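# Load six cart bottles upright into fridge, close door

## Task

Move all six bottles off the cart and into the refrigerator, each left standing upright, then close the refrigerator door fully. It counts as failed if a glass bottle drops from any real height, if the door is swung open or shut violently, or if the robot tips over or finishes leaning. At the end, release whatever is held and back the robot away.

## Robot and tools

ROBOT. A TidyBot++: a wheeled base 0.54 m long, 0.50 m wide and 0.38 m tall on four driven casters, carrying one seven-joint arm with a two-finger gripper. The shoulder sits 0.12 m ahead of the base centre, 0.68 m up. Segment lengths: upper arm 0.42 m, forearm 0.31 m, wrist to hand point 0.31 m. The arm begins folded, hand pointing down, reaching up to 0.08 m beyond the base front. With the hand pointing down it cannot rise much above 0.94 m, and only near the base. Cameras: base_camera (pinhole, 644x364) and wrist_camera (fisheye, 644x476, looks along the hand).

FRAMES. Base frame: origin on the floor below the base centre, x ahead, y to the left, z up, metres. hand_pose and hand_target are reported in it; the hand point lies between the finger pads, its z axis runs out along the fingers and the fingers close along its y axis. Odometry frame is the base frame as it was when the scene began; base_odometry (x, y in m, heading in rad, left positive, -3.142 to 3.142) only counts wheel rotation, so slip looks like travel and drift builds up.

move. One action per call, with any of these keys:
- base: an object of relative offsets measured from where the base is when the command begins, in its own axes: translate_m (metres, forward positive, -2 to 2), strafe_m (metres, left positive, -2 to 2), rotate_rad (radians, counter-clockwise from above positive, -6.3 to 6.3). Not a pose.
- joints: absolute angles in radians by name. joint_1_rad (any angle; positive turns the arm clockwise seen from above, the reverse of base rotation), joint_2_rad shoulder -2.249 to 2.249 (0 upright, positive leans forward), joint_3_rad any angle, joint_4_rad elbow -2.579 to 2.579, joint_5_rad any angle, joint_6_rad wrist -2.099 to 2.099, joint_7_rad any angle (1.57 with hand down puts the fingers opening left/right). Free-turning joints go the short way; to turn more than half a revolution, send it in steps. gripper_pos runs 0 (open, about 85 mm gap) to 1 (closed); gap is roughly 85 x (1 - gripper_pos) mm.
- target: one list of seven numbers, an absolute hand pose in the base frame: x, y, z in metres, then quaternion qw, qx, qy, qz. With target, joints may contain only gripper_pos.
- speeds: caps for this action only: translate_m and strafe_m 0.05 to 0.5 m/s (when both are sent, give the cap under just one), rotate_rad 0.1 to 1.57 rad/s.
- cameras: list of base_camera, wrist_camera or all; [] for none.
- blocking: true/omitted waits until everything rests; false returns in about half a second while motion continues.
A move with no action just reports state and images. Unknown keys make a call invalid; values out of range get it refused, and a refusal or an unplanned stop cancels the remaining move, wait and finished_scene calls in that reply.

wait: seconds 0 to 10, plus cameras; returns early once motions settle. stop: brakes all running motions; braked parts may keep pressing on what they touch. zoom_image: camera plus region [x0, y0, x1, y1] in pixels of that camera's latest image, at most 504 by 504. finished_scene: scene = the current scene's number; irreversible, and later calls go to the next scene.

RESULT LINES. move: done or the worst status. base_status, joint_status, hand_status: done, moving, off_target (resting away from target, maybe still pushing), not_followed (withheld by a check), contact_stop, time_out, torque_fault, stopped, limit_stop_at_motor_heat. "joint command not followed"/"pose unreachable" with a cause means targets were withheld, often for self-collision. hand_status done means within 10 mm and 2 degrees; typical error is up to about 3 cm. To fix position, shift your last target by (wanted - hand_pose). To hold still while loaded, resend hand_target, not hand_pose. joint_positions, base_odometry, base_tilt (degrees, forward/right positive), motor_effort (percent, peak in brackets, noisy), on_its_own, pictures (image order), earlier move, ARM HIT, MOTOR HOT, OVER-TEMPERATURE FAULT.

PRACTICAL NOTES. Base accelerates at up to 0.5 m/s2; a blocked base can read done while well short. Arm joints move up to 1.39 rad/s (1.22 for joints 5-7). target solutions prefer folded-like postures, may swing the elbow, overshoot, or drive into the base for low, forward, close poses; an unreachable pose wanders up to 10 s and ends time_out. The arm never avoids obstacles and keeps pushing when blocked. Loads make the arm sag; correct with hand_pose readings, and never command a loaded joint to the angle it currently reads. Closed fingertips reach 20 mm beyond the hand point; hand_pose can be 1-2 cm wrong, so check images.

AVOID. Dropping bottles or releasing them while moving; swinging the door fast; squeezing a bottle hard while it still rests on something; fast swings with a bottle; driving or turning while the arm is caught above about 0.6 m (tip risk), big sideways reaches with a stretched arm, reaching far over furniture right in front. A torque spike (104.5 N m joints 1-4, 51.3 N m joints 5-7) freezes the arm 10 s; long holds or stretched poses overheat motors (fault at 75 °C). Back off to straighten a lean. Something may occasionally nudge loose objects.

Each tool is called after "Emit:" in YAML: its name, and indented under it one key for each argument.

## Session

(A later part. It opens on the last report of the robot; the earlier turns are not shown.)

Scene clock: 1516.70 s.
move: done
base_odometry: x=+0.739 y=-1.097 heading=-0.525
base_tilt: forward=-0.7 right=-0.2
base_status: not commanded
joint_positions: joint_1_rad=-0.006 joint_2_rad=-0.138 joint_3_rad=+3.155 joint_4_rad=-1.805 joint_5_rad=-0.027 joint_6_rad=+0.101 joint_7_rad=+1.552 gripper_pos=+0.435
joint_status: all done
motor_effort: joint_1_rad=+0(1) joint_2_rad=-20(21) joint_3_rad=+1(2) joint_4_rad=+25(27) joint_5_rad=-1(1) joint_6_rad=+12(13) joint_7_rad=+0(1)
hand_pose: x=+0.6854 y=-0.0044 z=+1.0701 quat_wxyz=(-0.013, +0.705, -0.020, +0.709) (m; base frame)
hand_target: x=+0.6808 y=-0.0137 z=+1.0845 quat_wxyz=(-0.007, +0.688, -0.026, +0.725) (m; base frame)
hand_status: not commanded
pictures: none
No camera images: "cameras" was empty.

Emit:
move:
  joints: {"joint_2_rad": -0.145, "joint_4_rad": -1.824, "joint_6_rad": 0.15}
  cameras: ["wrist_camera"]

Scene clock: 1519.60 s.
move: done
base_odometry: x=+0.739 y=-1.097 heading=-0.525
base_tilt: forward=-0.7 right=-0.2
base_status: not commanded
joint_positions: joint_1_rad=-0.006 joint_2_rad=-0.138 joint_3_rad=+3.155 joint_4_rad=-1.811 joint_5_rad=-0.027 joint_6_rad=+0.112 joint_7_rad=+1.552 gripper_pos=+0.435
joint_status: all done
motor_effort: joint_1_rad=+1(1) joint_2_rad=-19(20) joint_3_rad=+2(2) joint_4_rad=+25(27) joint_5_rad=-1(1) joint_6_rad=+11(12) joint_7_rad=+0(1)
hand_pose: x=+0.6852 y=-0.0045 z=+1.0699 quat_wxyz=(-0.013, +0.703, -0.020, +0.711) (m; base frame)
hand_target: x=+0.6817 y=-0.0138 z=+1.0772 quat_wxyz=(-0.007, +0.692, -0.026, +0.722) (m; base frame)
hand_status: not commanded
pictures: wrist_camera
camera_calibration:
wrist_camera: T_world_to_cam=[[-0.0492996, -0.998775, -0.00421067, 0.0261952], [0.0362869, 0.00242192, -0.999338, 1.1042], [0.998125, -0.0494198, 0.036123, -0.588313], [0, 0, 0, 1]] pos_world=[0.548433, -0.00558553, 1.12483]

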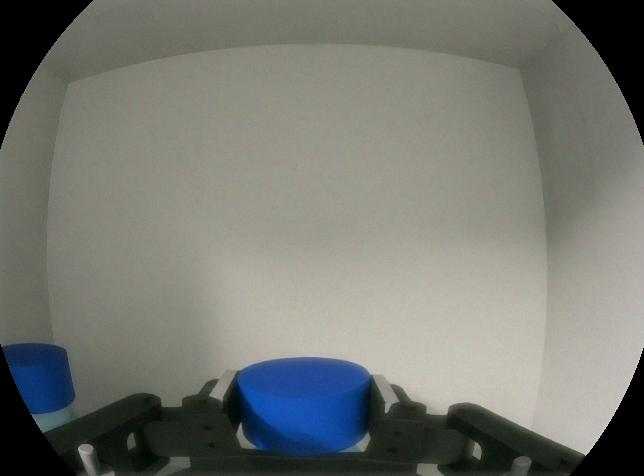

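Emit:
move:
  joints: {"gripper_pos": 0.15}
  cameras: ["wrist_camera"]

Scene clock: 1524.07 s.
move: done
base_odometry: x=+0.739 y=-1.097 heading=-0.525
base_tilt: forward=-0.7 right=-0.2
base_status: not commanded
joint_positions: joint_1_rad=-0.006 joint_2_rad=-0.138 joint_3_rad=+3.155 joint_4_rad=-1.811 joint_5_rad=-0.027 joint_6_rad=+0.124 joint_7_rad=+1.552 gripper_pos=+0.150
joint_status: all done
motor_effort: joint_1_rad=+0(1) joint_2_rad=-17(19) joint_3_rad=+1(2) joint_4_rad=+22(25) joint_5_rad=-1(1) joint_6_rad=+9(12) joint_7_rad=+0(1)
hand_pose: x=+0.6851 y=-0.0047 z=+1.0738 quat_wxyz=(-0.013, +0.699, -0.020, +0.715) (m; base frame)
hand_target: x=+0.6817 y=-0.0138 z=+1.0772 quat_wxyz=(-0.007, +0.692, -0.026, +0.722) (m; base frame)
hand_status: not commanded
pictures: wrist_camera
camera_calibration:
wrist_camera: T_world_to_cam=[[-0.0498595, -0.998745, -0.0046959, 0.0268547], [0.0486015, 0.00226994, -0.998816, 1.09903], [0.997573, -0.0500287, 0.0484273, -0.601234], [0, 0, 0, 1]] pos_world=[0.5477, -0.00575265, 1.12697]

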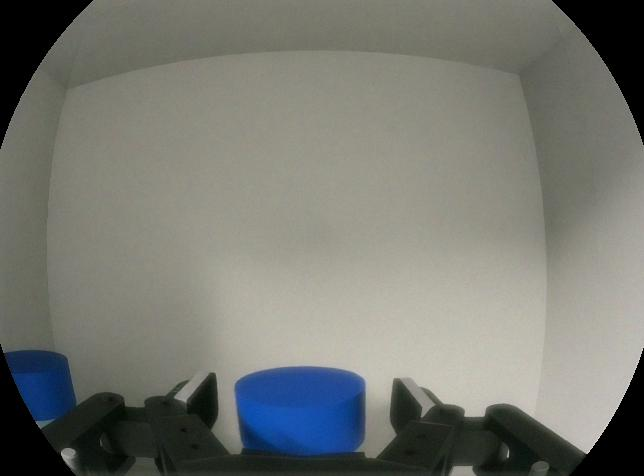

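Emit:
move:
  base: {"translate_m": -1.0}
  speeds: {"translate_m": 0.4}

Scene clock: 1544.40 s.
move: done
base_odometry: x=-0.127 y=-0.596 heading=-0.525
base_tilt: forward=-0.7 right=-0.2
base_status: done
joint_positions: joint_1_rad=-0.002 joint_2_rad=-0.137 joint_3_rad=+3.154 joint_4_rad=-1.811 joint_5_rad=-0.027 joint_6_rad=+0.124 joint_7_rad=+1.552 gripper_pos=+0.150
joint_status: not commanded
motor_effort: joint_1_rad=+0(6) joint_2_rad=-17(21) joint_3_rad=+1(8) joint_4_rad=+22(24) joint_5_rad=-1(1) joint_6_rad=+10(10) joint_7_rad=+0(1)
hand_pose: x=+0.6857 y=-0.0059 z=+1.0730 quat_wxyz=(-0.012, +0.699, -0.021, +0.715) (m; base frame)
hand_target: x=+0.6817 y=-0.0138 z=+1.0772 quat_wxyz=(-0.007, +0.692, -0.026, +0.722) (m; base frame)
hand_status: not commanded
pictures: base_camera, wrist_camera
camera_calibration:
wrist_camera: T_world_to_cam=[[-0.0520842, -0.998633, -0.00444171, 0.0269492], [0.0473215, 0.00197472, -0.998878, 1.09917], [0.997521, -0.0522359, 0.047154, -0.600412], [0, 0, 0, 1]] pos_world=[0.548313, -0.00662133, 1.12637]

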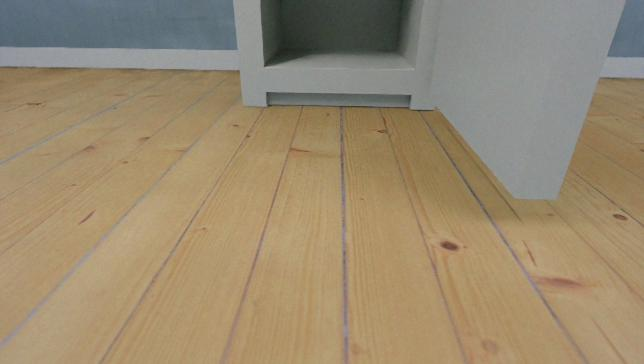

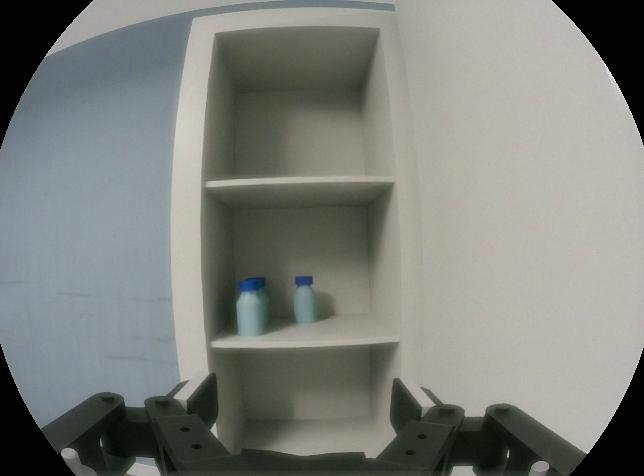

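Emit:
move:
  base: {"translate_m": -1.23, "strafe_m": -0.278, "rotate_rad": -1.065}
  speeds: {"rotate_rad": 0.8}

Scene clock: 1550.53 s.
move: done
base_odometry: x=-1.331 y=-0.220 heading=-1.591
base_tilt: forward=-0.7 right=-0.2
base_status: done
joint_positions: joint_1_rad=+0.004 joint_2_rad=-0.136 joint_3_rad=+3.153 joint_4_rad=-1.811 joint_5_rad=-0.027 joint_6_rad=+0.124 joint_7_rad=+1.552 gripper_pos=+0.150
joint_status: not commanded
motor_effort: joint_1_rad=+0(3) joint_2_rad=-17(20) joint_3_rad=+1(5) joint_4_rad=+22(23) joint_5_rad=-1(1) joint_6_rad=+9(10) joint_7_rad=+0(1)
hand_pose: x=+0.6858 y=-0.0093 z=+1.0728 quat_wxyz=(-0.010, +0.699, -0.023, +0.714) (m; base frame)
hand_target: x=+0.6817 y=-0.0138 z=+1.0772 quat_wxyz=(-0.007, +0.692, -0.026, +0.722) (m; base frame)
hand_status: not commanded
pictures: base_camera, wrist_camera
camera_calibration:
wrist_camera: T_world_to_cam=[[-0.0580147, -0.998306, -0.0043987, 0.0276255], [0.04698, 0.00167113, -0.998894, 1.09922], [0.99721, -0.0581573, 0.0468035, -0.600134], [0, 0, 0, 1]] pos_world=[0.548421, -0.00916043, 1.12622]

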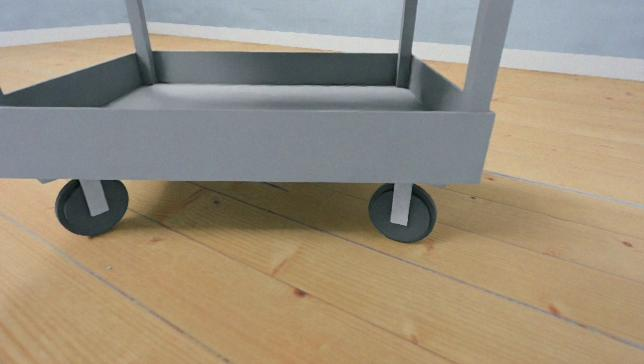

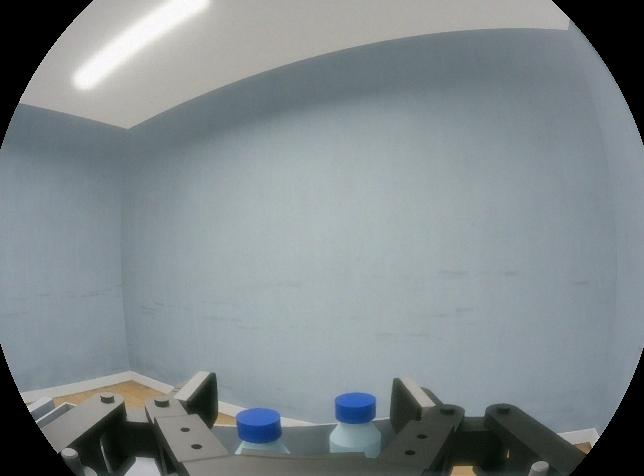

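Emit:
move:
  joints: {"joint_1_rad": -0.043, "joint_2_rad": 0.129, "joint_4_rad": -2.01, "joint_6_rad": 0.59, "gripper_pos": 0.05}

Scene clock: 1570.17 s.
move: done
base_odometry: x=-1.331 y=-0.220 heading=-1.591
base_tilt: forward=-0.7 right=-0.2
base_status: not commanded
joint_positions: joint_1_rad=-0.026 joint_2_rad=+0.133 joint_3_rad=+3.153 joint_4_rad=-1.992 joint_5_rad=-0.027 joint_6_rad=+0.556 joint_7_rad=+1.552 gripper_pos=+0.050
joint_status: all done
motor_effort: joint_1_rad=+0(2) joint_2_rad=-24(28) joint_3_rad=+1(2) joint_4_rad=+19(23) joint_5_rad=-1(1) joint_6_rad=+9(11) joint_7_rad=+0(1)
hand_pose: x=+0.7535 y=+0.0066 z=+0.9339 quat_wxyz=(-0.014, +0.706, -0.014, +0.708) (m; base frame)
hand_target: x=+0.7493 y=+0.0159 z=+0.9366 quat_wxyz=(-0.019, +0.699, -0.009, +0.714) (m; base frame)
hand_status: not commanded
pictures: base_camera, wrist_camera
camera_calibration:
wrist_camera: T_world_to_cam=[[-0.0385532, -0.999251, 0.00338437, 0.0248284], [0.02762, -0.00445122, -0.999609, 0.972545], [0.998875, -0.0384446, 0.0277709, -0.643898], [0, 0, 0, 1]] pos_world=[0.617269, 0.00438444, 0.989962]

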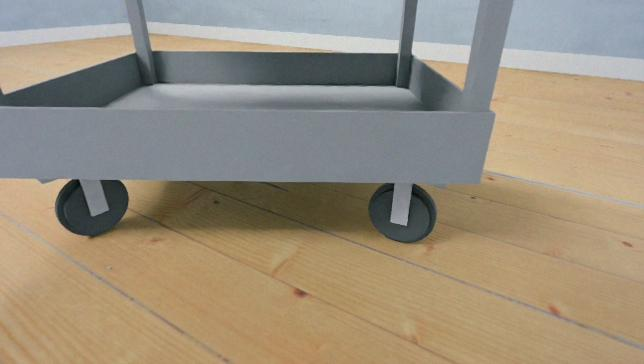

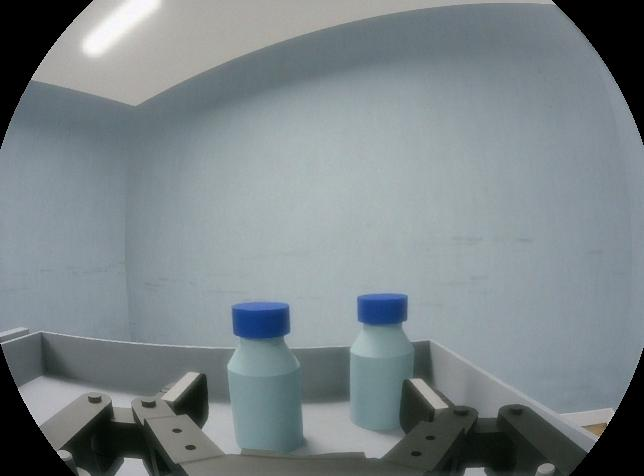

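Emit:
move:
  base: {"translate_m": 0.155, "strafe_m": 0.031}
  joints: {"joint_1_rad": -0.06}
  speeds: {"translate_m": 0.2}
  cameras: ["wrist_camera"]

Scene clock: 1588.60 s.
move: done
base_odometry: x=-1.303 y=-0.376 heading=-1.591
base_tilt: forward=-0.7 right=-0.2
base_status: done
joint_positions: joint_1_rad=-0.044 joint_2_rad=+0.134 joint_3_rad=+3.153 joint_4_rad=-1.992 joint_5_rad=-0.027 joint_6_rad=+0.560 joint_7_rad=+1.552 gripper_pos=+0.050
joint_status: all done
motor_effort: joint_1_rad=+0(2) joint_2_rad=-25(27) joint_3_rad=+1(2) joint_4_rad=+20(21) joint_5_rad=-1(1) joint_6_rad=+9(10) joint_7_rad=+0(1)
hand_pose: x=+0.7534 y=+0.0180 z=+0.9346 quat_wxyz=(-0.021, +0.705, -0.008, +0.708) (m; base frame)
hand_target: x=+0.7489 y=+0.0266 z=+0.9366 quat_wxyz=(-0.026, +0.699, -0.003, +0.714) (m; base frame)
hand_status: not commanded
pictures: wrist_camera
camera_calibration:
wrist_camera: T_world_to_cam=[[-0.0206319, -0.999782, 0.00329113, 0.0228217], [0.0306098, -0.00392196, -0.999524, 0.970949], [0.999318, -0.0205213, 0.030684, -0.646779], [0, 0, 0, 1]] pos_world=[0.617089, 0.013352, 0.990257]

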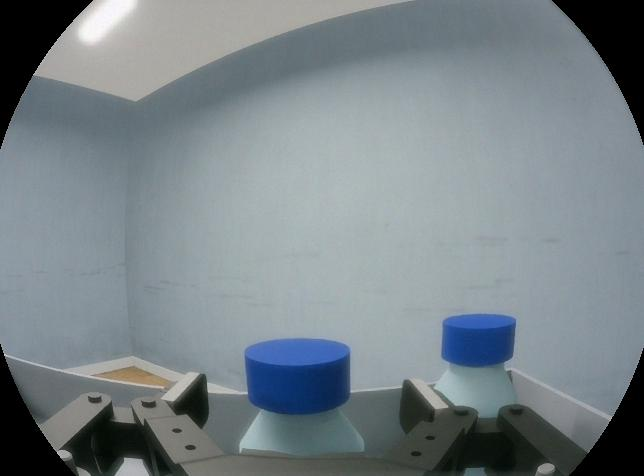

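Emit:
move:
  base: {"translate_m": 0.042, "strafe_m": 0.004}
  speeds: {"translate_m": 0.1}
  cameras: ["wrist_camera"]

Scene clock: 1599.97 s.
move: done
base_odometry: x=-1.300 y=-0.418 heading=-1.591
base_tilt: forward=-0.7 right=-0.2
base_status: done
joint_positions: joint_1_rad=-0.045 joint_2_rad=+0.134 joint_3_rad=+3.153 joint_4_rad=-1.992 joint_5_rad=-0.027 joint_6_rad=+0.560 joint_7_rad=+1.552 gripper_pos=+0.050
joint_status: not commanded
motor_effort: joint_1_rad=+0(2) joint_2_rad=-25(26) joint_3_rad=+1(3) joint_4_rad=+20(21) joint_5_rad=-1(1) joint_6_rad=+9(9) joint_7_rad=+1(1)
hand_pose: x=+0.7535 y=+0.0185 z=+0.9346 quat_wxyz=(-0.021, +0.705, -0.007, +0.709) (m; base frame)
hand_target: x=+0.7489 y=+0.0266 z=+0.9366 quat_wxyz=(-0.026, +0.699, -0.003, +0.714) (m; base frame)
hand_status: not commanded
pictures: wrist_camera
camera_calibration:
wrist_camera: T_world_to_cam=[[-0.0197909, -0.999799, 0.00328745, 0.0227328], [0.0309238, -0.00389864, -0.999514, 0.970744], [0.999326, -0.0196796, 0.0309947, -0.64711], [0, 0, 0, 1]] pos_world=[0.617104, 0.013778, 0.990254]

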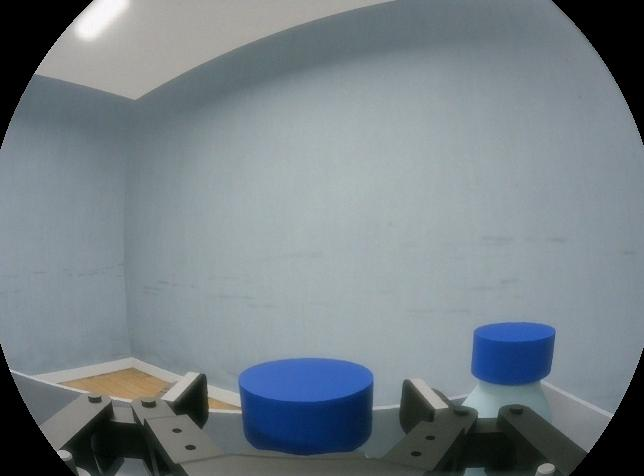

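Emit:
move:
  joints: {"gripper_pos": 0.49}
  cameras: ["wrist_camera"]

Scene clock: 1605.40 s.
move: off_target
base_odometry: x=-1.300 y=-0.418 heading=-1.591
base_tilt: forward=-0.7 right=-0.2
base_status: not commanded
joint_positions: joint_1_rad=-0.045 joint_2_rad=+0.134 joint_3_rad=+3.154 joint_4_rad=-1.992 joint_5_rad=-0.027 joint_6_rad=+0.561 joint_7_rad=+1.552 gripper_pos=+0.433
joint_status: gripper_pos off_target (ended at +0.433, target +0.490)
motor_effort: joint_1_rad=+0(1) joint_2_rad=-24(25) joint_3_rad=+0(2) joint_4_rad=+21(21) joint_5_rad=-1(1) joint_6_rad=+10(10) joint_7_rad=+0(1)
hand_pose: x=+0.7535 y=+0.0184 z=+0.9347 quat_wxyz=(-0.021, +0.705, -0.007, +0.709) (m; base frame)
hand_target: x=+0.7489 y=+0.0266 z=+0.9366 quat_wxyz=(-0.026, +0.699, -0.003, +0.714) (m; base frame)
hand_status: not commanded
pictures: wrist_camera
camera_calibration:
wrist_camera: T_world_to_cam=[[-0.0199421, -0.999796, 0.00330299, 0.022744], [0.0311382, -0.00392313, -0.999507, 0.970635], [0.999316, -0.0198294, 0.0312101, -0.647304], [0, 0, 0, 1]] pos_world=[0.617091, 0.0137116, 0.990284]

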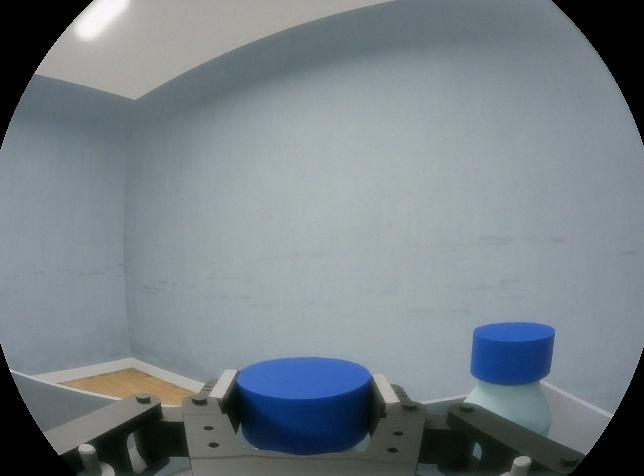

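Emit:
move:
  joints: {"joint_2_rad": 0.083, "joint_4_rad": -1.897, "joint_6_rad": 0.522, "gripper_pos": 0.55}
  cameras: ["wrist_camera"]

Emit:
move:
  joints: {"joint_2_rad": -0.008, "joint_4_rad": -1.8385, "joint_6_rad": 0.372}
  cameras: []

Emit:
move:
  joints: {"joint_2_rad": -0.165, "joint_4_rad": -1.62, "joint_6_rad": 0.019}
  cameras: ["wrist_camera"]

Scene clock: 1622.50 s.
move: off_target
base_odometry: x=-1.300 y=-0.418 heading=-1.591
base_tilt: forward=-0.7 right=-0.2
base_status: not commanded
joint_positions: joint_1_rad=-0.045 joint_2_rad=+0.134 joint_3_rad=+3.154 joint_4_rad=-1.938 joint_5_rad=-0.027 joint_6_rad=+0.528 joint_7_rad=+1.552 gripper_pos=+0.433
joint_status: joint_2_rad off_target (ended at +0.134, target +0.083); joint_4_rad off_target (ended at -1.938, target -1.897); gripper_pos off_target (ended at +0.433, target +0.550); the others done
motor_effort: joint_1_rad=+0(1) joint_2_rad=-29(31) joint_3_rad=+1(1) joint_4_rad=+23(25) joint_5_rad=-1(1) joint_6_rad=+13(13) joint_7_rad=+0(1)
hand_pose: x=+0.7619 y=+0.0192 z=+0.9564 quat_wxyz=(-0.022, +0.697, -0.007, +0.716) (m; base frame)
hand_target: x=+0.7512 y=+0.0270 z=+1.0110 quat_wxyz=(-0.028, +0.666, -0.003, +0.745) (m; base frame)
hand_status: not commanded
pictures: wrist_camera
camera_calibration:
wrist_camera: T_world_to_cam=[[-0.0189447, -0.999819, 0.00169866, 0.0243335], [0.0531334, -0.00270334, -0.998584, 0.974407], [0.998408, -0.0188277, 0.053175, -0.67675], [0, 0, 0, 1]] pos_world=[0.62436, 0.0142216, 1.00897]

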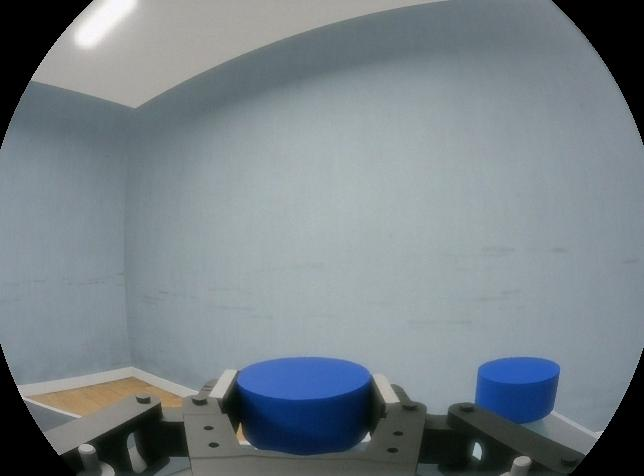

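Scene clock: 1623.73 s.
move: off_target
base_odometry: x=-1.300 y=-0.418 heading=-1.591
base_tilt: forward=-0.7 right=-0.2
base_status: not commanded
joint_positions: joint_1_rad=-0.045 joint_2_rad=+0.042 joint_3_rad=+3.154 joint_4_rad=-1.880 joint_5_rad=-0.027 joint_6_rad=+0.395 joint_7_rad=+1.552 gripper_pos=+0.433
joint_status: joint_2_rad off_target (ended at +0.042, target -0.008); joint_4_rad off_target (ended at -1.880, target -1.839); the others done
motor_effort: joint_1_rad=+0(1) joint_2_rad=-26(32) joint_3_rad=+2(2) joint_4_rad=+25(27) joint_5_rad=-1(1) joint_6_rad=+13(14) joint_7_rad=+0(1)
hand_pose: x=+0.7426 y=+0.0192 z=+1.0075 quat_wxyz=(-0.024, +0.692, -0.007, +0.722) (m; base frame)
hand_target: x=+0.7284 y=+0.0267 z=+1.0567 quat_wxyz=(-0.031, +0.666, -0.003, +0.745) (m; base frame)
hand_status: not commanded
pictures: none
No camera images: "cameras" was empty.

Scene clock: 1625.33 s.
move: done
base_odometry: x=-1.300 y=-0.418 heading=-1.591
base_tilt: forward=-0.7 right=-0.2
base_status: not commanded
joint_positions: joint_1_rad=-0.045 joint_2_rad=-0.129 joint_3_rad=+3.154 joint_4_rad=-1.657 joint_5_rad=-0.027 joint_6_rad=+0.047 joint_7_rad=+1.552 gripper_pos=+0.433
joint_status: all done
motor_effort: joint_1_rad=+1(1) joint_2_rad=-20(30) joint_3_rad=+1(2) joint_4_rad=+26(28) joint_5_rad=-1(1) joint_6_rad=+12(15) joint_7_rad=+1(1)
hand_pose: x=+0.6888 y=+0.0193 z=+1.1408 quat_wxyz=(-0.029, +0.674, -0.005, +0.738) (m; base frame)
hand_target: x=+0.6702 y=+0.0259 z=+1.1750 quat_wxyz=(-0.035, +0.658, -0.001, +0.752) (m; base frame)
hand_status: not commanded
pictures: wrist_camera
camera_calibration:
wrist_camera: T_world_to_cam=[[-0.00638417, -0.999953, -0.00725522, 0.0243885], [0.115931, 0.00646632, -0.993236, 1.11294], [0.993237, -0.00718209, 0.115884, -0.681699], [0, 0, 0, 1]] pos_world=[0.548221, 0.0122947, 1.18458]

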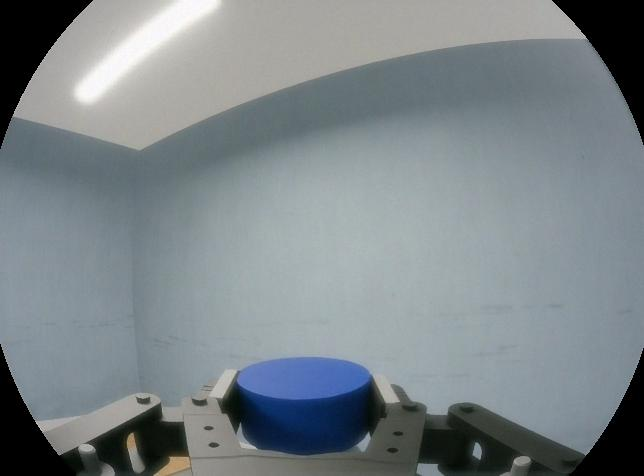

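Emit:
move:
  base: {"translate_m": -0.18, "strafe_m": 0.45}
  joints: {"joint_1_rad": 0.01}
  speeds: {"translate_m": 0.35}
  cameras: ["wrist_camera"]

Emit:
move:
  base: {"translate_m": 0.388, "strafe_m": 0.8175, "rotate_rad": 1.082}
  speeds: {"rotate_rad": 0.7}

Scene clock: 1677.37 s.
move: done
base_odometry: x=-0.846 y=-0.247 heading=-1.591
base_tilt: forward=-0.7 right=-0.2
base_status: done
joint_positions: joint_1_rad=+0.008 joint_2_rad=-0.129 joint_3_rad=+3.156 joint_4_rad=-1.657 joint_5_rad=-0.027 joint_6_rad=+0.044 joint_7_rad=+1.552 gripper_pos=+0.433
joint_status: all done
motor_effort: joint_1_rad=+0(3) joint_2_rad=-21(23) joint_3_rad=+1(4) joint_4_rad=+27(27) joint_5_rad=-1(1) joint_6_rad=+13(13) joint_7_rad=+0(1)
hand_pose: x=+0.6890 y=-0.0127 z=+1.1400 quat_wxyz=(-0.009, +0.675, -0.024, +0.737) (m; base frame)
hand_target: x=+0.6706 y=-0.0127 z=+1.1750 quat_wxyz=(-0.009, +0.657, -0.024, +0.753) (m; base frame)
hand_status: not commanded
pictures: wrist_camera
camera_calibration:
wrist_camera: T_world_to_cam=[[-0.062367, -0.998026, -0.00744504, 0.031118], [0.113394, 0.000325605, -0.99355, 1.1143], [0.991591, -0.062809, 0.11315, -0.678578], [0, 0, 0, 1]] pos_world=[0.548458, -0.0119271, 1.18412]

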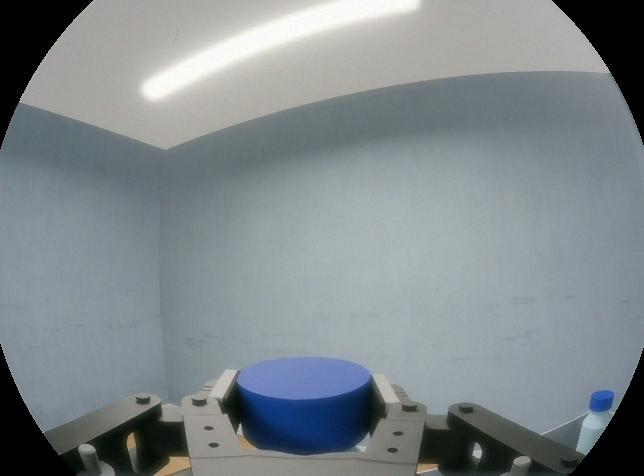

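Scene clock: 1680.47 s.
move: done
base_odometry: x=-0.036 y=-0.651 heading=-0.507
base_tilt: forward=-0.7 right=-0.2
base_status: done
joint_positions: joint_1_rad=+0.011 joint_2_rad=-0.129 joint_3_rad=+3.154 joint_4_rad=-1.656 joint_5_rad=-0.027 joint_6_rad=+0.043 joint_7_rad=+1.552 gripper_pos=+0.433
joint_status: not commanded
motor_effort: joint_1_rad=+0(4) joint_2_rad=-21(25) joint_3_rad=+1(5) joint_4_rad=+25(27) joint_5_rad=-1(1) joint_6_rad=+13(14) joint_7_rad=+0(1)
hand_pose: x=+0.6891 y=-0.0133 z=+1.1394 quat_wxyz=(-0.008, +0.676, -0.024, +0.737) (m; base frame)
hand_target: x=+0.6706 y=-0.0127 z=+1.1750 quat_wxyz=(-0.009, +0.657, -0.024, +0.753) (m; base frame)
hand_status: not commanded
pictures: base_camera, wrist_camera
camera_calibration:
wrist_camera: T_world_to_cam=[[-0.0635721, -0.997952, -0.00716686, 0.0310281], [0.111518, 0.0000327796, -0.993762, 1.11524], [0.991727, -0.0639748, 0.111288, -0.676579], [0, 0, 0, 1]] pos_world=[0.548585, -0.0123561, 1.1838]

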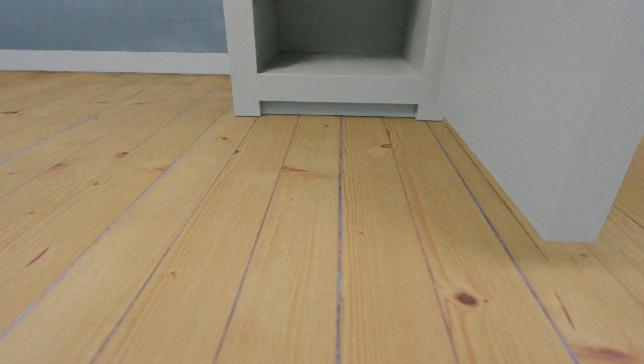

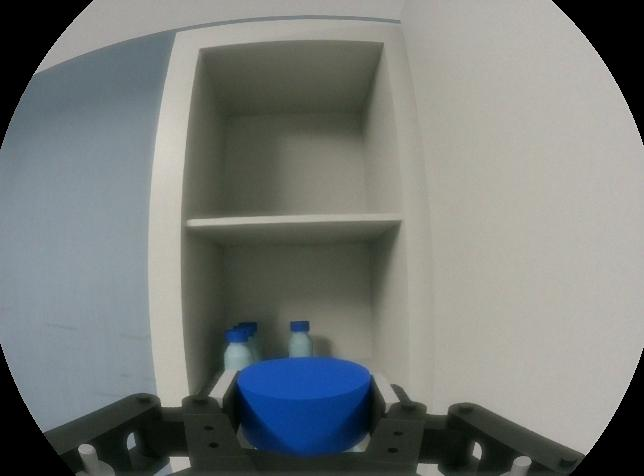

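Emit:
move:
  base: {"translate_m": 0.5, "strafe_m": 0.035, "rotate_rad": -0.01}
  speeds: {"translate_m": 0.35}

Scene clock: 1691.30 s.
move: done
base_odometry: x=+0.418 y=-0.864 heading=-0.518
base_tilt: forward=-0.7 right=-0.2
base_status: done
joint_positions: joint_1_rad=+0.011 joint_2_rad=-0.131 joint_3_rad=+3.155 joint_4_rad=-1.656 joint_5_rad=-0.027 joint_6_rad=+0.042 joint_7_rad=+1.552 gripper_pos=+0.433
joint_status: not commanded
motor_effort: joint_1_rad=+1(5) joint_2_rad=-21(24) joint_3_rad=+1(5) joint_4_rad=+27(27) joint_5_rad=-1(1) joint_6_rad=+12(13) joint_7_rad=+0(1)
hand_pose: x=+0.6882 y=-0.0137 z=+1.1402 quat_wxyz=(-0.008, +0.675, -0.025, +0.737) (m; base frame)
hand_target: x=+0.6706 y=-0.0127 z=+1.1750 quat_wxyz=(-0.009, +0.657, -0.024, +0.753) (m; base frame)
hand_status: not commanded
pictures: base_camera, wrist_camera
camera_calibration:
wrist_camera: T_world_to_cam=[[-0.0641788, -0.997912, -0.00728779, 0.0311604], [0.112508, 0.000020935, -0.993651, 1.11535], [0.991576, -0.0645913, 0.112272, -0.676849], [0, 0, 0, 1]] pos_world=[0.547662, -0.0126465, 1.18448]

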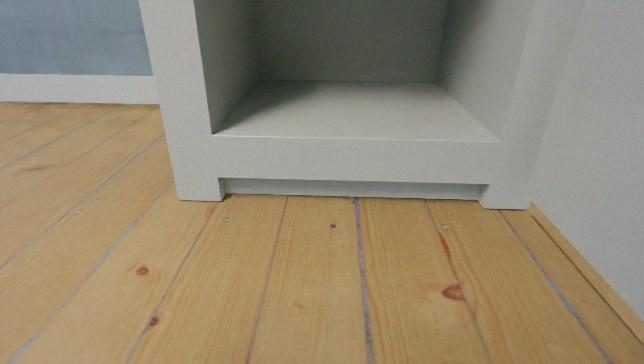

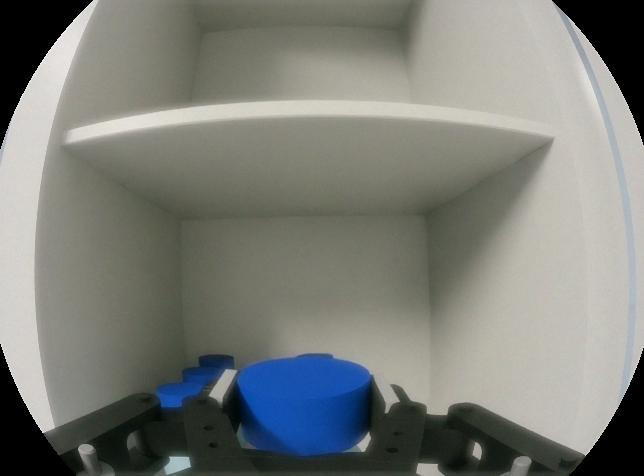

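Emit:
move:
  base: {"translate_m": 0.275, "strafe_m": -0.01}
  speeds: {"translate_m": 0.25}

Scene clock: 1735.77 s.
move: done
base_odometry: x=+0.652 y=-1.009 heading=-0.518
base_tilt: forward=-0.7 right=-0.2
base_status: done
joint_positions: joint_1_rad=+0.011 joint_2_rad=-0.132 joint_3_rad=+3.155 joint_4_rad=-1.656 joint_5_rad=-0.027 joint_6_rad=+0.041 joint_7_rad=+1.552 gripper_pos=+0.433
joint_status: not commanded
motor_effort: joint_1_rad=+0(2) joint_2_rad=-21(24) joint_3_rad=+1(3) joint_4_rad=+26(27) joint_5_rad=-1(1) joint_6_rad=+12(13) joint_7_rad=+0(1)
hand_pose: x=+0.6876 y=-0.0137 z=+1.1408 quat_wxyz=(-0.008, +0.675, -0.025, +0.737) (m; base frame)
hand_target: x=+0.6706 y=-0.0127 z=+1.1750 quat_wxyz=(-0.009, +0.657, -0.024, +0.753) (m; base frame)
hand_status: not commanded
pictures: base_camera, wrist_camera
camera_calibration:
wrist_camera: T_world_to_cam=[[-0.0641578, -0.997913, -0.00733373, 0.0311766], [0.113249, 0.0000208101, -0.993567, 1.11537], [0.991493, -0.0645756, 0.113011, -0.677125], [0, 0, 0, 1]] pos_world=[0.547051, -0.0126374, 1.18494]

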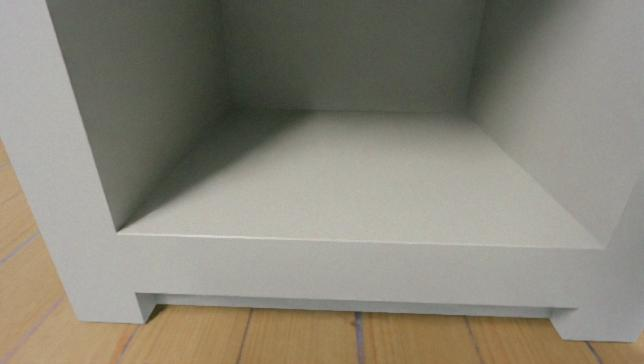

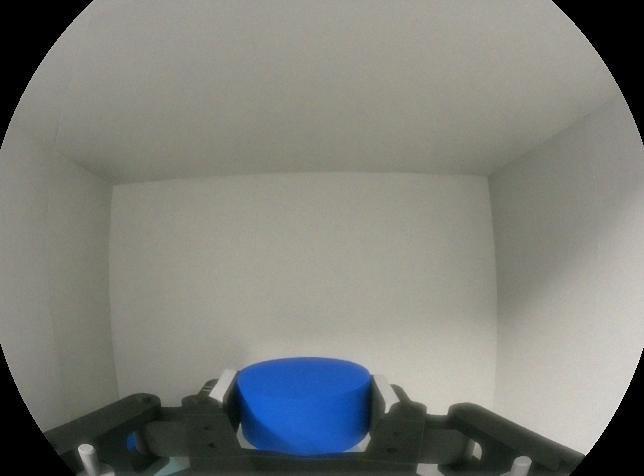

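Emit:
move:
  base: {"translate_m": 0.012}
  joints: {"joint_2_rad": -0.16, "joint_4_rad": -1.72, "joint_6_rad": 0.06}
  speeds: {"translate_m": 0.1}

Emit:
move:
  joints: {"joint_2_rad": -0.16, "joint_4_rad": -1.745, "joint_6_rad": 0.095}
  cameras: ["wrist_camera"]

Scene clock: 1751.37 s.
move: done
base_odometry: x=+0.662 y=-1.015 heading=-0.518
base_tilt: forward=-0.7 right=-0.2
base_status: done
joint_positions: joint_1_rad=+0.011 joint_2_rad=-0.132 joint_3_rad=+3.155 joint_4_rad=-1.727 joint_5_rad=-0.027 joint_6_rad=+0.041 joint_7_rad=+1.552 gripper_pos=+0.433
joint_status: all done
motor_effort: joint_1_rad=+0(2) joint_2_rad=-20(25) joint_3_rad=+1(3) joint_4_rad=+26(29) joint_5_rad=-1(1) joint_6_rad=+12(15) joint_7_rad=+1(1)
hand_pose: x=+0.6893 y=-0.0137 z=+1.0965 quat_wxyz=(-0.008, +0.701, -0.025, +0.713) (m; base frame)
hand_target: x=+0.6768 y=-0.0131 z=+1.1226 quat_wxyz=(-0.008, +0.681, -0.025, +0.732) (m; base frame)
hand_status: not commanded
pictures: base_camera, wrist_camera
camera_calibration:
wrist_camera: T_world_to_cam=[[-0.0644561, -0.99791, -0.00449986, 0.0280937], [0.0426475, 0.00175052, -0.999089, 1.12593], [0.997009, -0.0645893, 0.0424456, -0.600151], [0, 0, 0, 1]] pos_world=[0.552148, -0.0126993, 1.15051]

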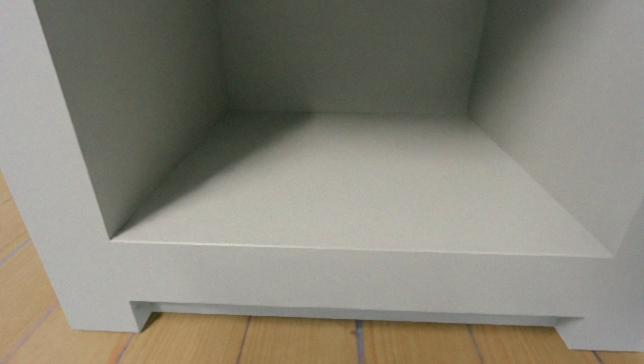

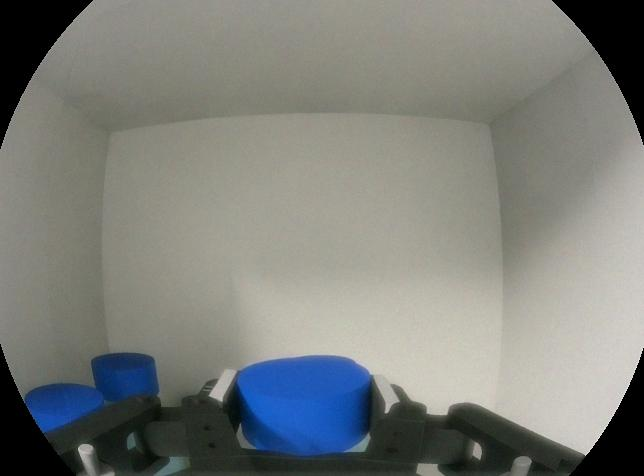

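Scene clock: 1752.00 s.
move: done
base_odometry: x=+0.662 y=-1.015 heading=-0.518
base_tilt: forward=-0.7 right=-0.2
base_status: not commanded
joint_positions: joint_1_rad=+0.011 joint_2_rad=-0.132 joint_3_rad=+3.155 joint_4_rad=-1.745 joint_5_rad=-0.027 joint_6_rad=+0.061 joint_7_rad=+1.552 gripper_pos=+0.433
joint_status: all done
motor_effort: joint_1_rad=+0(1) joint_2_rad=-21(22) joint_3_rad=+1(2) joint_4_rad=+27(27) joint_5_rad=-1(1) joint_6_rad=+13(13) joint_7_rad=+0(1)
hand_pose: x=+0.6890 y=-0.0138 z=+1.0912 quat_wxyz=(-0.007, +0.700, -0.026, +0.713) (m; base frame)
hand_target: x=+0.6766 y=-0.0133 z=+1.1179 quat_wxyz=(-0.008, +0.678, -0.025, +0.735) (m; base frame)
hand_status: not commanded
pictures: wrist_camera
camera_calibration:
wrist_camera: T_world_to_cam=[[-0.0649853, -0.997876, -0.00454623, 0.0283204], [0.0442423, 0.00167023, -0.999019, 1.11948], [0.996905, -0.0651227, 0.0440398, -0.601405], [0, 0, 0, 1]] pos_world=[0.551856, -0.0127746, 1.145]

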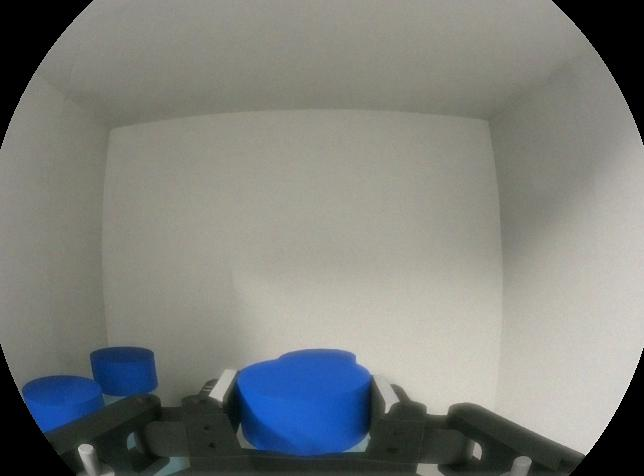

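Emit:
move:
  base: {"translate_m": 0.015}
  joints: {"joint_2_rad": -0.155, "joint_4_rad": -1.78, "joint_6_rad": 0.13}
  speeds: {"translate_m": 0.1}
  cameras: ["wrist_camera"]

Emit:
move:
  joints: {"joint_2_rad": -0.152, "joint_4_rad": -1.797, "joint_6_rad": 0.138}
  cameras: []

Emit:
move:
  joints: {"joint_2_rad": -0.148, "joint_4_rad": -1.812, "joint_6_rad": 0.144}
  cameras: ["wrist_camera"]

Scene clock: 1765.13 s.
move: done
base_odometry: x=+0.675 y=-1.022 heading=-0.517
base_tilt: forward=-0.7 right=-0.2
base_status: done
joint_positions: joint_1_rad=+0.011 joint_2_rad=-0.123 joint_3_rad=+3.155 joint_4_rad=-1.779 joint_5_rad=-0.027 joint_6_rad=+0.090 joint_7_rad=+1.552 gripper_pos=+0.433
joint_status: all done
motor_effort: joint_1_rad=+1(1) joint_2_rad=-21(25) joint_3_rad=+1(2) joint_4_rad=+26(29) joint_5_rad=-1(1) joint_6_rad=+13(14) joint_7_rad=+0(1)
hand_pose: x=+0.6920 y=-0.0141 z=+1.0740 quat_wxyz=(-0.007, +0.705, -0.026, +0.709) (m; base frame)
hand_target: x=+0.6783 y=-0.0136 z=+1.1041 quat_wxyz=(-0.008, +0.679, -0.025, +0.733) (m; base frame)
hand_status: not commanded
pictures: wrist_camera
camera_calibration:
wrist_camera: T_world_to_cam=[[-0.065793, -0.997826, -0.00380777, 0.0279581], [0.0302705, 0.00181838, -0.99954, 1.1124], [0.997374, -0.065878, 0.0300851, -0.588908], [0, 0, 0, 1]] pos_world=[0.555528, -0.0129216, 1.12971]

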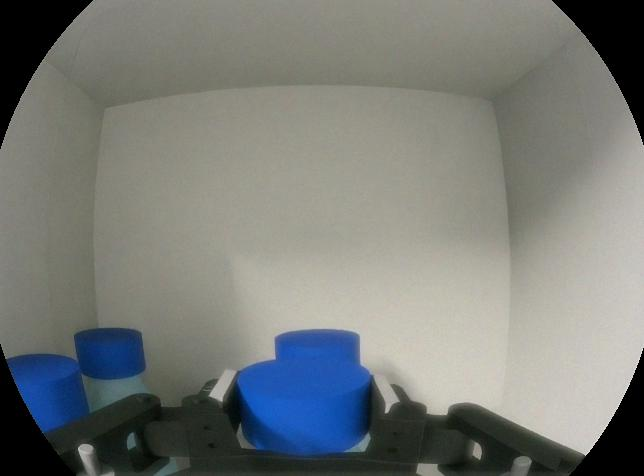

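Scene clock: 1765.70 s.
move: done
base_odometry: x=+0.675 y=-1.022 heading=-0.517
base_tilt: forward=-0.7 right=-0.2
base_status: not commanded
joint_positions: joint_1_rad=+0.011 joint_2_rad=-0.123 joint_3_rad=+3.155 joint_4_rad=-1.790 joint_5_rad=-0.027 joint_6_rad=+0.099 joint_7_rad=+1.552 gripper_pos=+0.433
joint_status: all done
motor_effort: joint_1_rad=+0(1) joint_2_rad=-20(22) joint_3_rad=+1(2) joint_4_rad=+25(27) joint_5_rad=-1(1) joint_6_rad=+12(13) joint_7_rad=+0(1)
hand_pose: x=+0.6916 y=-0.0141 z=+1.0701 quat_wxyz=(-0.007, +0.706, -0.026, +0.708) (m; base frame)
hand_target: x=+0.6794 y=-0.0137 z=+1.0943 quat_wxyz=(-0.008, +0.684, -0.026, +0.729) (m; base frame)
hand_status: not commanded
pictures: none
No camera images: "cameras" was empty.

Scene clock: 1766.23 s.
move: done
base_odometry: x=+0.675 y=-1.022 heading=-0.517
base_tilt: forward=-0.7 right=-0.2
base_status: not commanded
joint_positions: joint_1_rad=+0.011 joint_2_rad=-0.123 joint_3_rad=+3.155 joint_4_rad=-1.796 joint_5_rad=-0.027 joint_6_rad=+0.111 joint_7_rad=+1.552 gripper_pos=+0.433
joint_status: all done
motor_effort: joint_1_rad=+2(2) joint_2_rad=-19(21) joint_3_rad=+3(3) joint_4_rad=+23(26) joint_5_rad=-1(1) joint_6_rad=+11(13) joint_7_rad=+1(1)
hand_pose: x=+0.6914 y=-0.0142 z=+1.0699 quat_wxyz=(-0.007, +0.704, -0.026, +0.710) (m; base frame)
hand_target: x=+0.6808 y=-0.0137 z=+1.0845 quat_wxyz=(-0.007, +0.688, -0.026, +0.725) (m; base frame)
hand_status: not commanded
pictures: wrist_camera
camera_calibration:
wrist_camera: T_world_to_cam=[[-0.0663399, -0.997789, -0.00391985, 0.0282536], [0.0342162, 0.0016513, -0.999413, 1.10546], [0.99721, -0.066435, 0.034031, -0.592401], [0, 0, 0, 1]] pos_world=[0.554798, -0.0129905, 1.12508]

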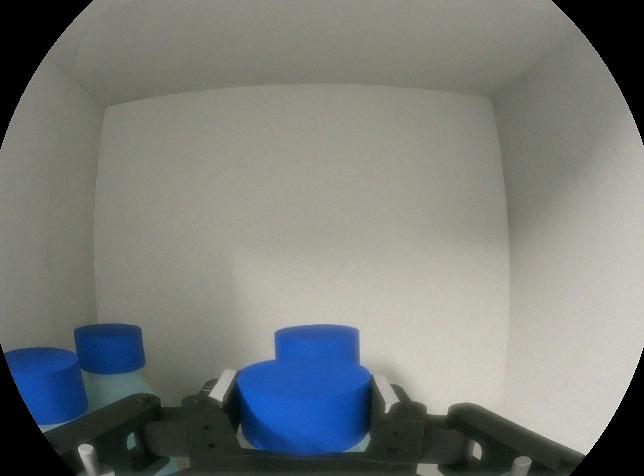

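Emit:
move:
  joints: {"gripper_pos": 0.15}
  cameras: ["wrist_camera"]

Scene clock: 1769.27 s.
move: done
base_odometry: x=+0.675 y=-1.022 heading=-0.517
base_tilt: forward=-0.7 right=-0.2
base_status: not commanded
joint_positions: joint_1_rad=+0.011 joint_2_rad=-0.123 joint_3_rad=+3.155 joint_4_rad=-1.796 joint_5_rad=-0.027 joint_6_rad=+0.118 joint_7_rad=+1.552 gripper_pos=+0.150
joint_status: all done
motor_effort: joint_1_rad=+0(2) joint_2_rad=-18(19) joint_3_rad=+1(3) joint_4_rad=+23(24) joint_5_rad=-1(1) joint_6_rad=+9(11) joint_7_rad=+0(1)
hand_pose: x=+0.6914 y=-0.0143 z=+1.0722 quat_wxyz=(-0.007, +0.701, -0.026, +0.713) (m; base frame)
hand_target: x=+0.6808 y=-0.0137 z=+1.0845 quat_wxyz=(-0.007, +0.688, -0.026, +0.725) (m; base frame)
hand_status: not commanded
pictures: wrist_camera
camera_calibration:
wrist_camera: T_world_to_cam=[[-0.0665201, -0.997776, -0.00421379, 0.028636], [0.041694, 0.00143983, -0.999129, 1.10231], [0.996914, -0.0666379, 0.0415055, -0.600268], [0, 0, 0, 1]] pos_world=[0.55436, -0.0130154, 1.12639]

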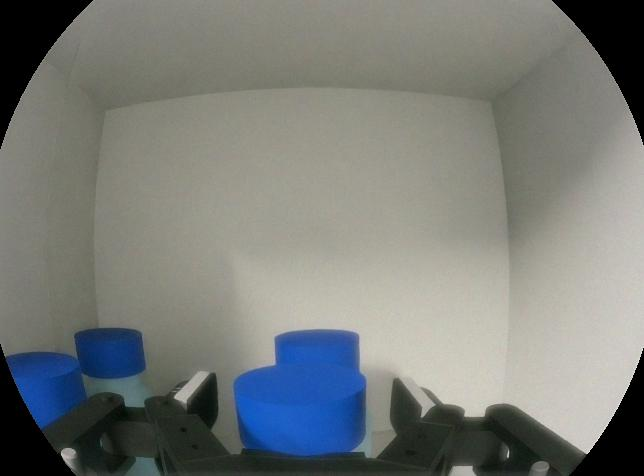

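Emit:
move:
  base: {"translate_m": -0.92}
  speeds: {"translate_m": 0.4}

Emit:
move:
  base: {"translate_m": -1.269, "strafe_m": -0.368, "rotate_rad": -1.075}
  speeds: {"rotate_rad": 0.8}

Scene clock: 1793.57 s.
move: done
base_odometry: x=-0.124 y=-0.567 heading=-0.517
base_tilt: forward=-0.7 right=-0.2
base_status: done
joint_positions: joint_1_rad=+0.011 joint_2_rad=-0.132 joint_3_rad=+3.154 joint_4_rad=-1.796 joint_5_rad=-0.027 joint_6_rad=+0.118 joint_7_rad=+1.552 gripper_pos=+0.150
joint_status: not commanded
motor_effort: joint_1_rad=+0(5) joint_2_rad=-17(22) joint_3_rad=+1(6) joint_4_rad=+23(23) joint_5_rad=-1(1) joint_6_rad=+9(10) joint_7_rad=+0(1)
hand_pose: x=+0.6878 y=-0.0133 z=+1.0774 quat_wxyz=(-0.007, +0.698, -0.026, +0.716) (m; base frame)
hand_target: x=+0.6808 y=-0.0137 z=+1.0845 quat_wxyz=(-0.007, +0.688, -0.026, +0.725) (m; base frame)
hand_status: not commanded
pictures: base_camera, wrist_camera
camera_calibration:
wrist_camera: T_world_to_cam=[[-0.0649933, -0.997875, -0.00459869, 0.0287164], [0.0508221, 0.00129239, -0.998707, 1.10092], [0.996591, -0.0651429, 0.0506302, -0.606438], [0, 0, 0, 1]] pos_world=[0.550286, -0.0122726, 1.13033]

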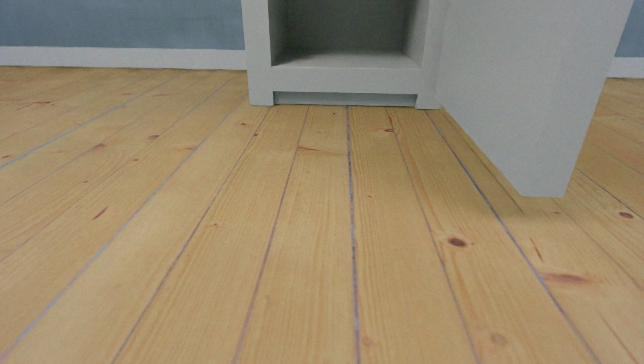

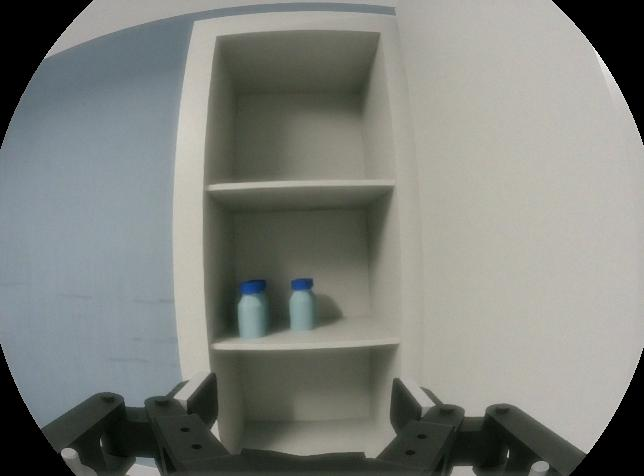

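Scene clock: 1797.60 s.
move: done
base_odometry: x=-1.409 y=-0.259 heading=-1.593
base_tilt: forward=-0.7 right=-0.2
base_status: done
joint_positions: joint_1_rad=+0.009 joint_2_rad=-0.132 joint_3_rad=+3.154 joint_4_rad=-1.796 joint_5_rad=-0.027 joint_6_rad=+0.118 joint_7_rad=+1.552 gripper_pos=+0.150
joint_status: not commanded
motor_effort: joint_1_rad=+0(4) joint_2_rad=-17(20) joint_3_rad=+1(5) joint_4_rad=+23(23) joint_5_rad=-1(1) joint_6_rad=+9(10) joint_7_rad=+0(1)
hand_pose: x=+0.6879 y=-0.0124 z=+1.0774 quat_wxyz=(-0.008, +0.698, -0.025, +0.716) (m; base frame)
hand_target: x=+0.6808 y=-0.0137 z=+1.0845 quat_wxyz=(-0.007, +0.688, -0.026, +0.725) (m; base frame)
hand_status: not commanded
pictures: base_camera, wrist_camera
camera_calibration:
wrist_camera: T_world_to_cam=[[-0.0633837, -0.997979, -0.0045476, 0.0284898], [0.0507315, 0.00132887, -0.998711, 1.10093], [0.996699, -0.0635328, 0.0505448, -0.606388], [0, 0, 0, 1]] pos_world=[0.550341, -0.0115563, 1.13029]

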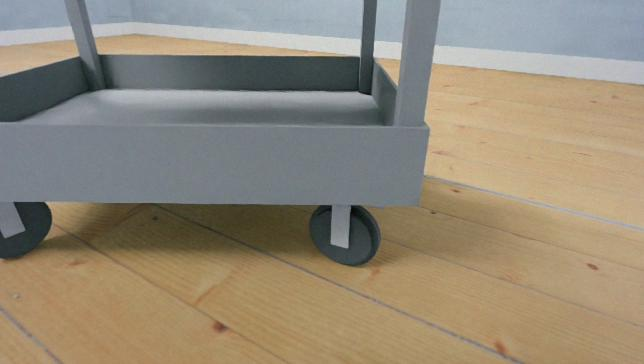

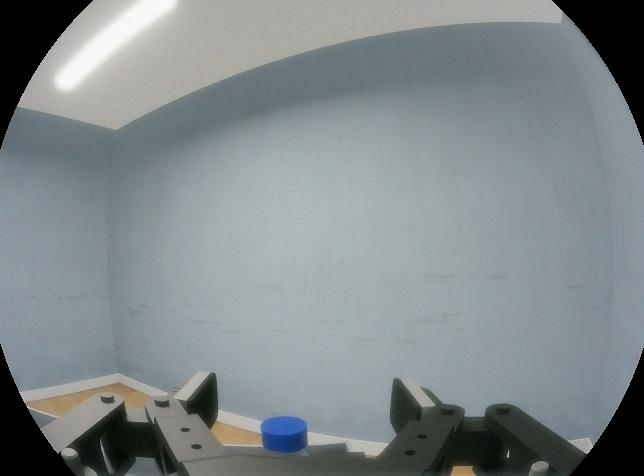

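Emit:
move:
  joints: {"joint_1_rad": -0.06, "joint_2_rad": 0.129, "joint_4_rad": -2.01, "joint_6_rad": 0.59, "gripper_pos": 0.05}
  cameras: ["wrist_camera"]

Scene clock: 1802.53 s.
move: done
base_odometry: x=-1.409 y=-0.259 heading=-1.593
base_tilt: forward=-0.7 right=-0.1
base_status: not commanded
joint_positions: joint_1_rad=-0.043 joint_2_rad=+0.134 joint_3_rad=+3.154 joint_4_rad=-1.992 joint_5_rad=-0.027 joint_6_rad=+0.556 joint_7_rad=+1.552 gripper_pos=+0.050
joint_status: all done
motor_effort: joint_1_rad=+0(1) joint_2_rad=-24(28) joint_3_rad=+1(2) joint_4_rad=+19(23) joint_5_rad=-1(1) joint_6_rad=+9(10) joint_7_rad=+0(1)
hand_pose: x=+0.7534 y=+0.0173 z=+0.9334 quat_wxyz=(-0.020, +0.707, -0.008, +0.707) (m; base frame)
hand_target: x=+0.7489 y=+0.0265 z=+0.9367 quat_wxyz=(-0.026, +0.699, -0.003, +0.714) (m; base frame)
hand_status: not commanded
pictures: wrist_camera
camera_calibration:
wrist_camera: T_world_to_cam=[[-0.021659, -0.999759, 0.00345776, 0.0227616], [0.0269293, -0.00404071, -0.999629, 0.972661], [0.999403, -0.0215578, 0.0270103, -0.643323], [0, 0, 0, 1]] pos_world=[0.617238, 0.0128177, 0.989598]

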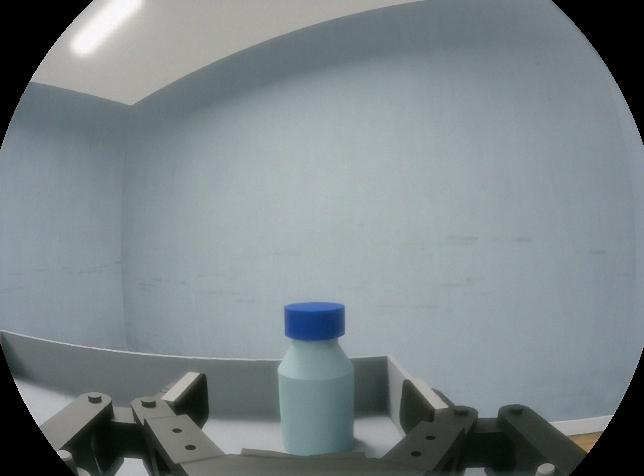

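Emit:
move:
  base: {"translate_m": 0.15, "strafe_m": -0.002}
  speeds: {"translate_m": 0.25}
  cameras: ["wrist_camera"]

Scene clock: 1807.07 s.
move: done
base_odometry: x=-1.415 y=-0.410 heading=-1.594
base_tilt: forward=-0.7 right=-0.2
base_status: done
joint_positions: joint_1_rad=-0.044 joint_2_rad=+0.135 joint_3_rad=+3.154 joint_4_rad=-1.992 joint_5_rad=-0.027 joint_6_rad=+0.560 joint_7_rad=+1.552 gripper_pos=+0.050
joint_status: not commanded
motor_effort: joint_1_rad=+1(2) joint_2_rad=-24(26) joint_3_rad=+2(2) joint_4_rad=+20(21) joint_5_rad=-1(1) joint_6_rad=+9(10) joint_7_rad=+0(1)
hand_pose: x=+0.7537 y=+0.0180 z=+0.9339 quat_wxyz=(-0.021, +0.706, -0.008, +0.708) (m; base frame)
hand_target: x=+0.7489 y=+0.0265 z=+0.9367 quat_wxyz=(-0.026, +0.699, -0.003, +0.714) (m; base frame)
hand_status: not commanded
pictures: wrist_camera
camera_calibration:
wrist_camera: T_world_to_cam=[[-0.0206928, -0.99978, 0.00337984, 0.0227681], [0.0296821, -0.0039934, -0.999551, 0.970995], [0.999345, -0.0205832, 0.0297582, -0.646117], [0, 0, 0, 1]] pos_world=[0.617344, 0.0133415, 0.98971]

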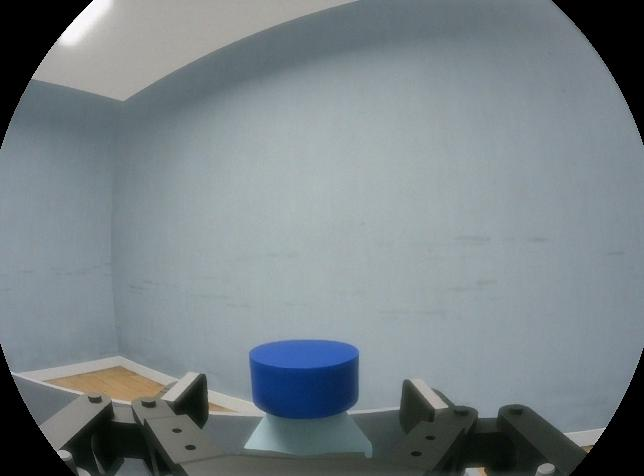

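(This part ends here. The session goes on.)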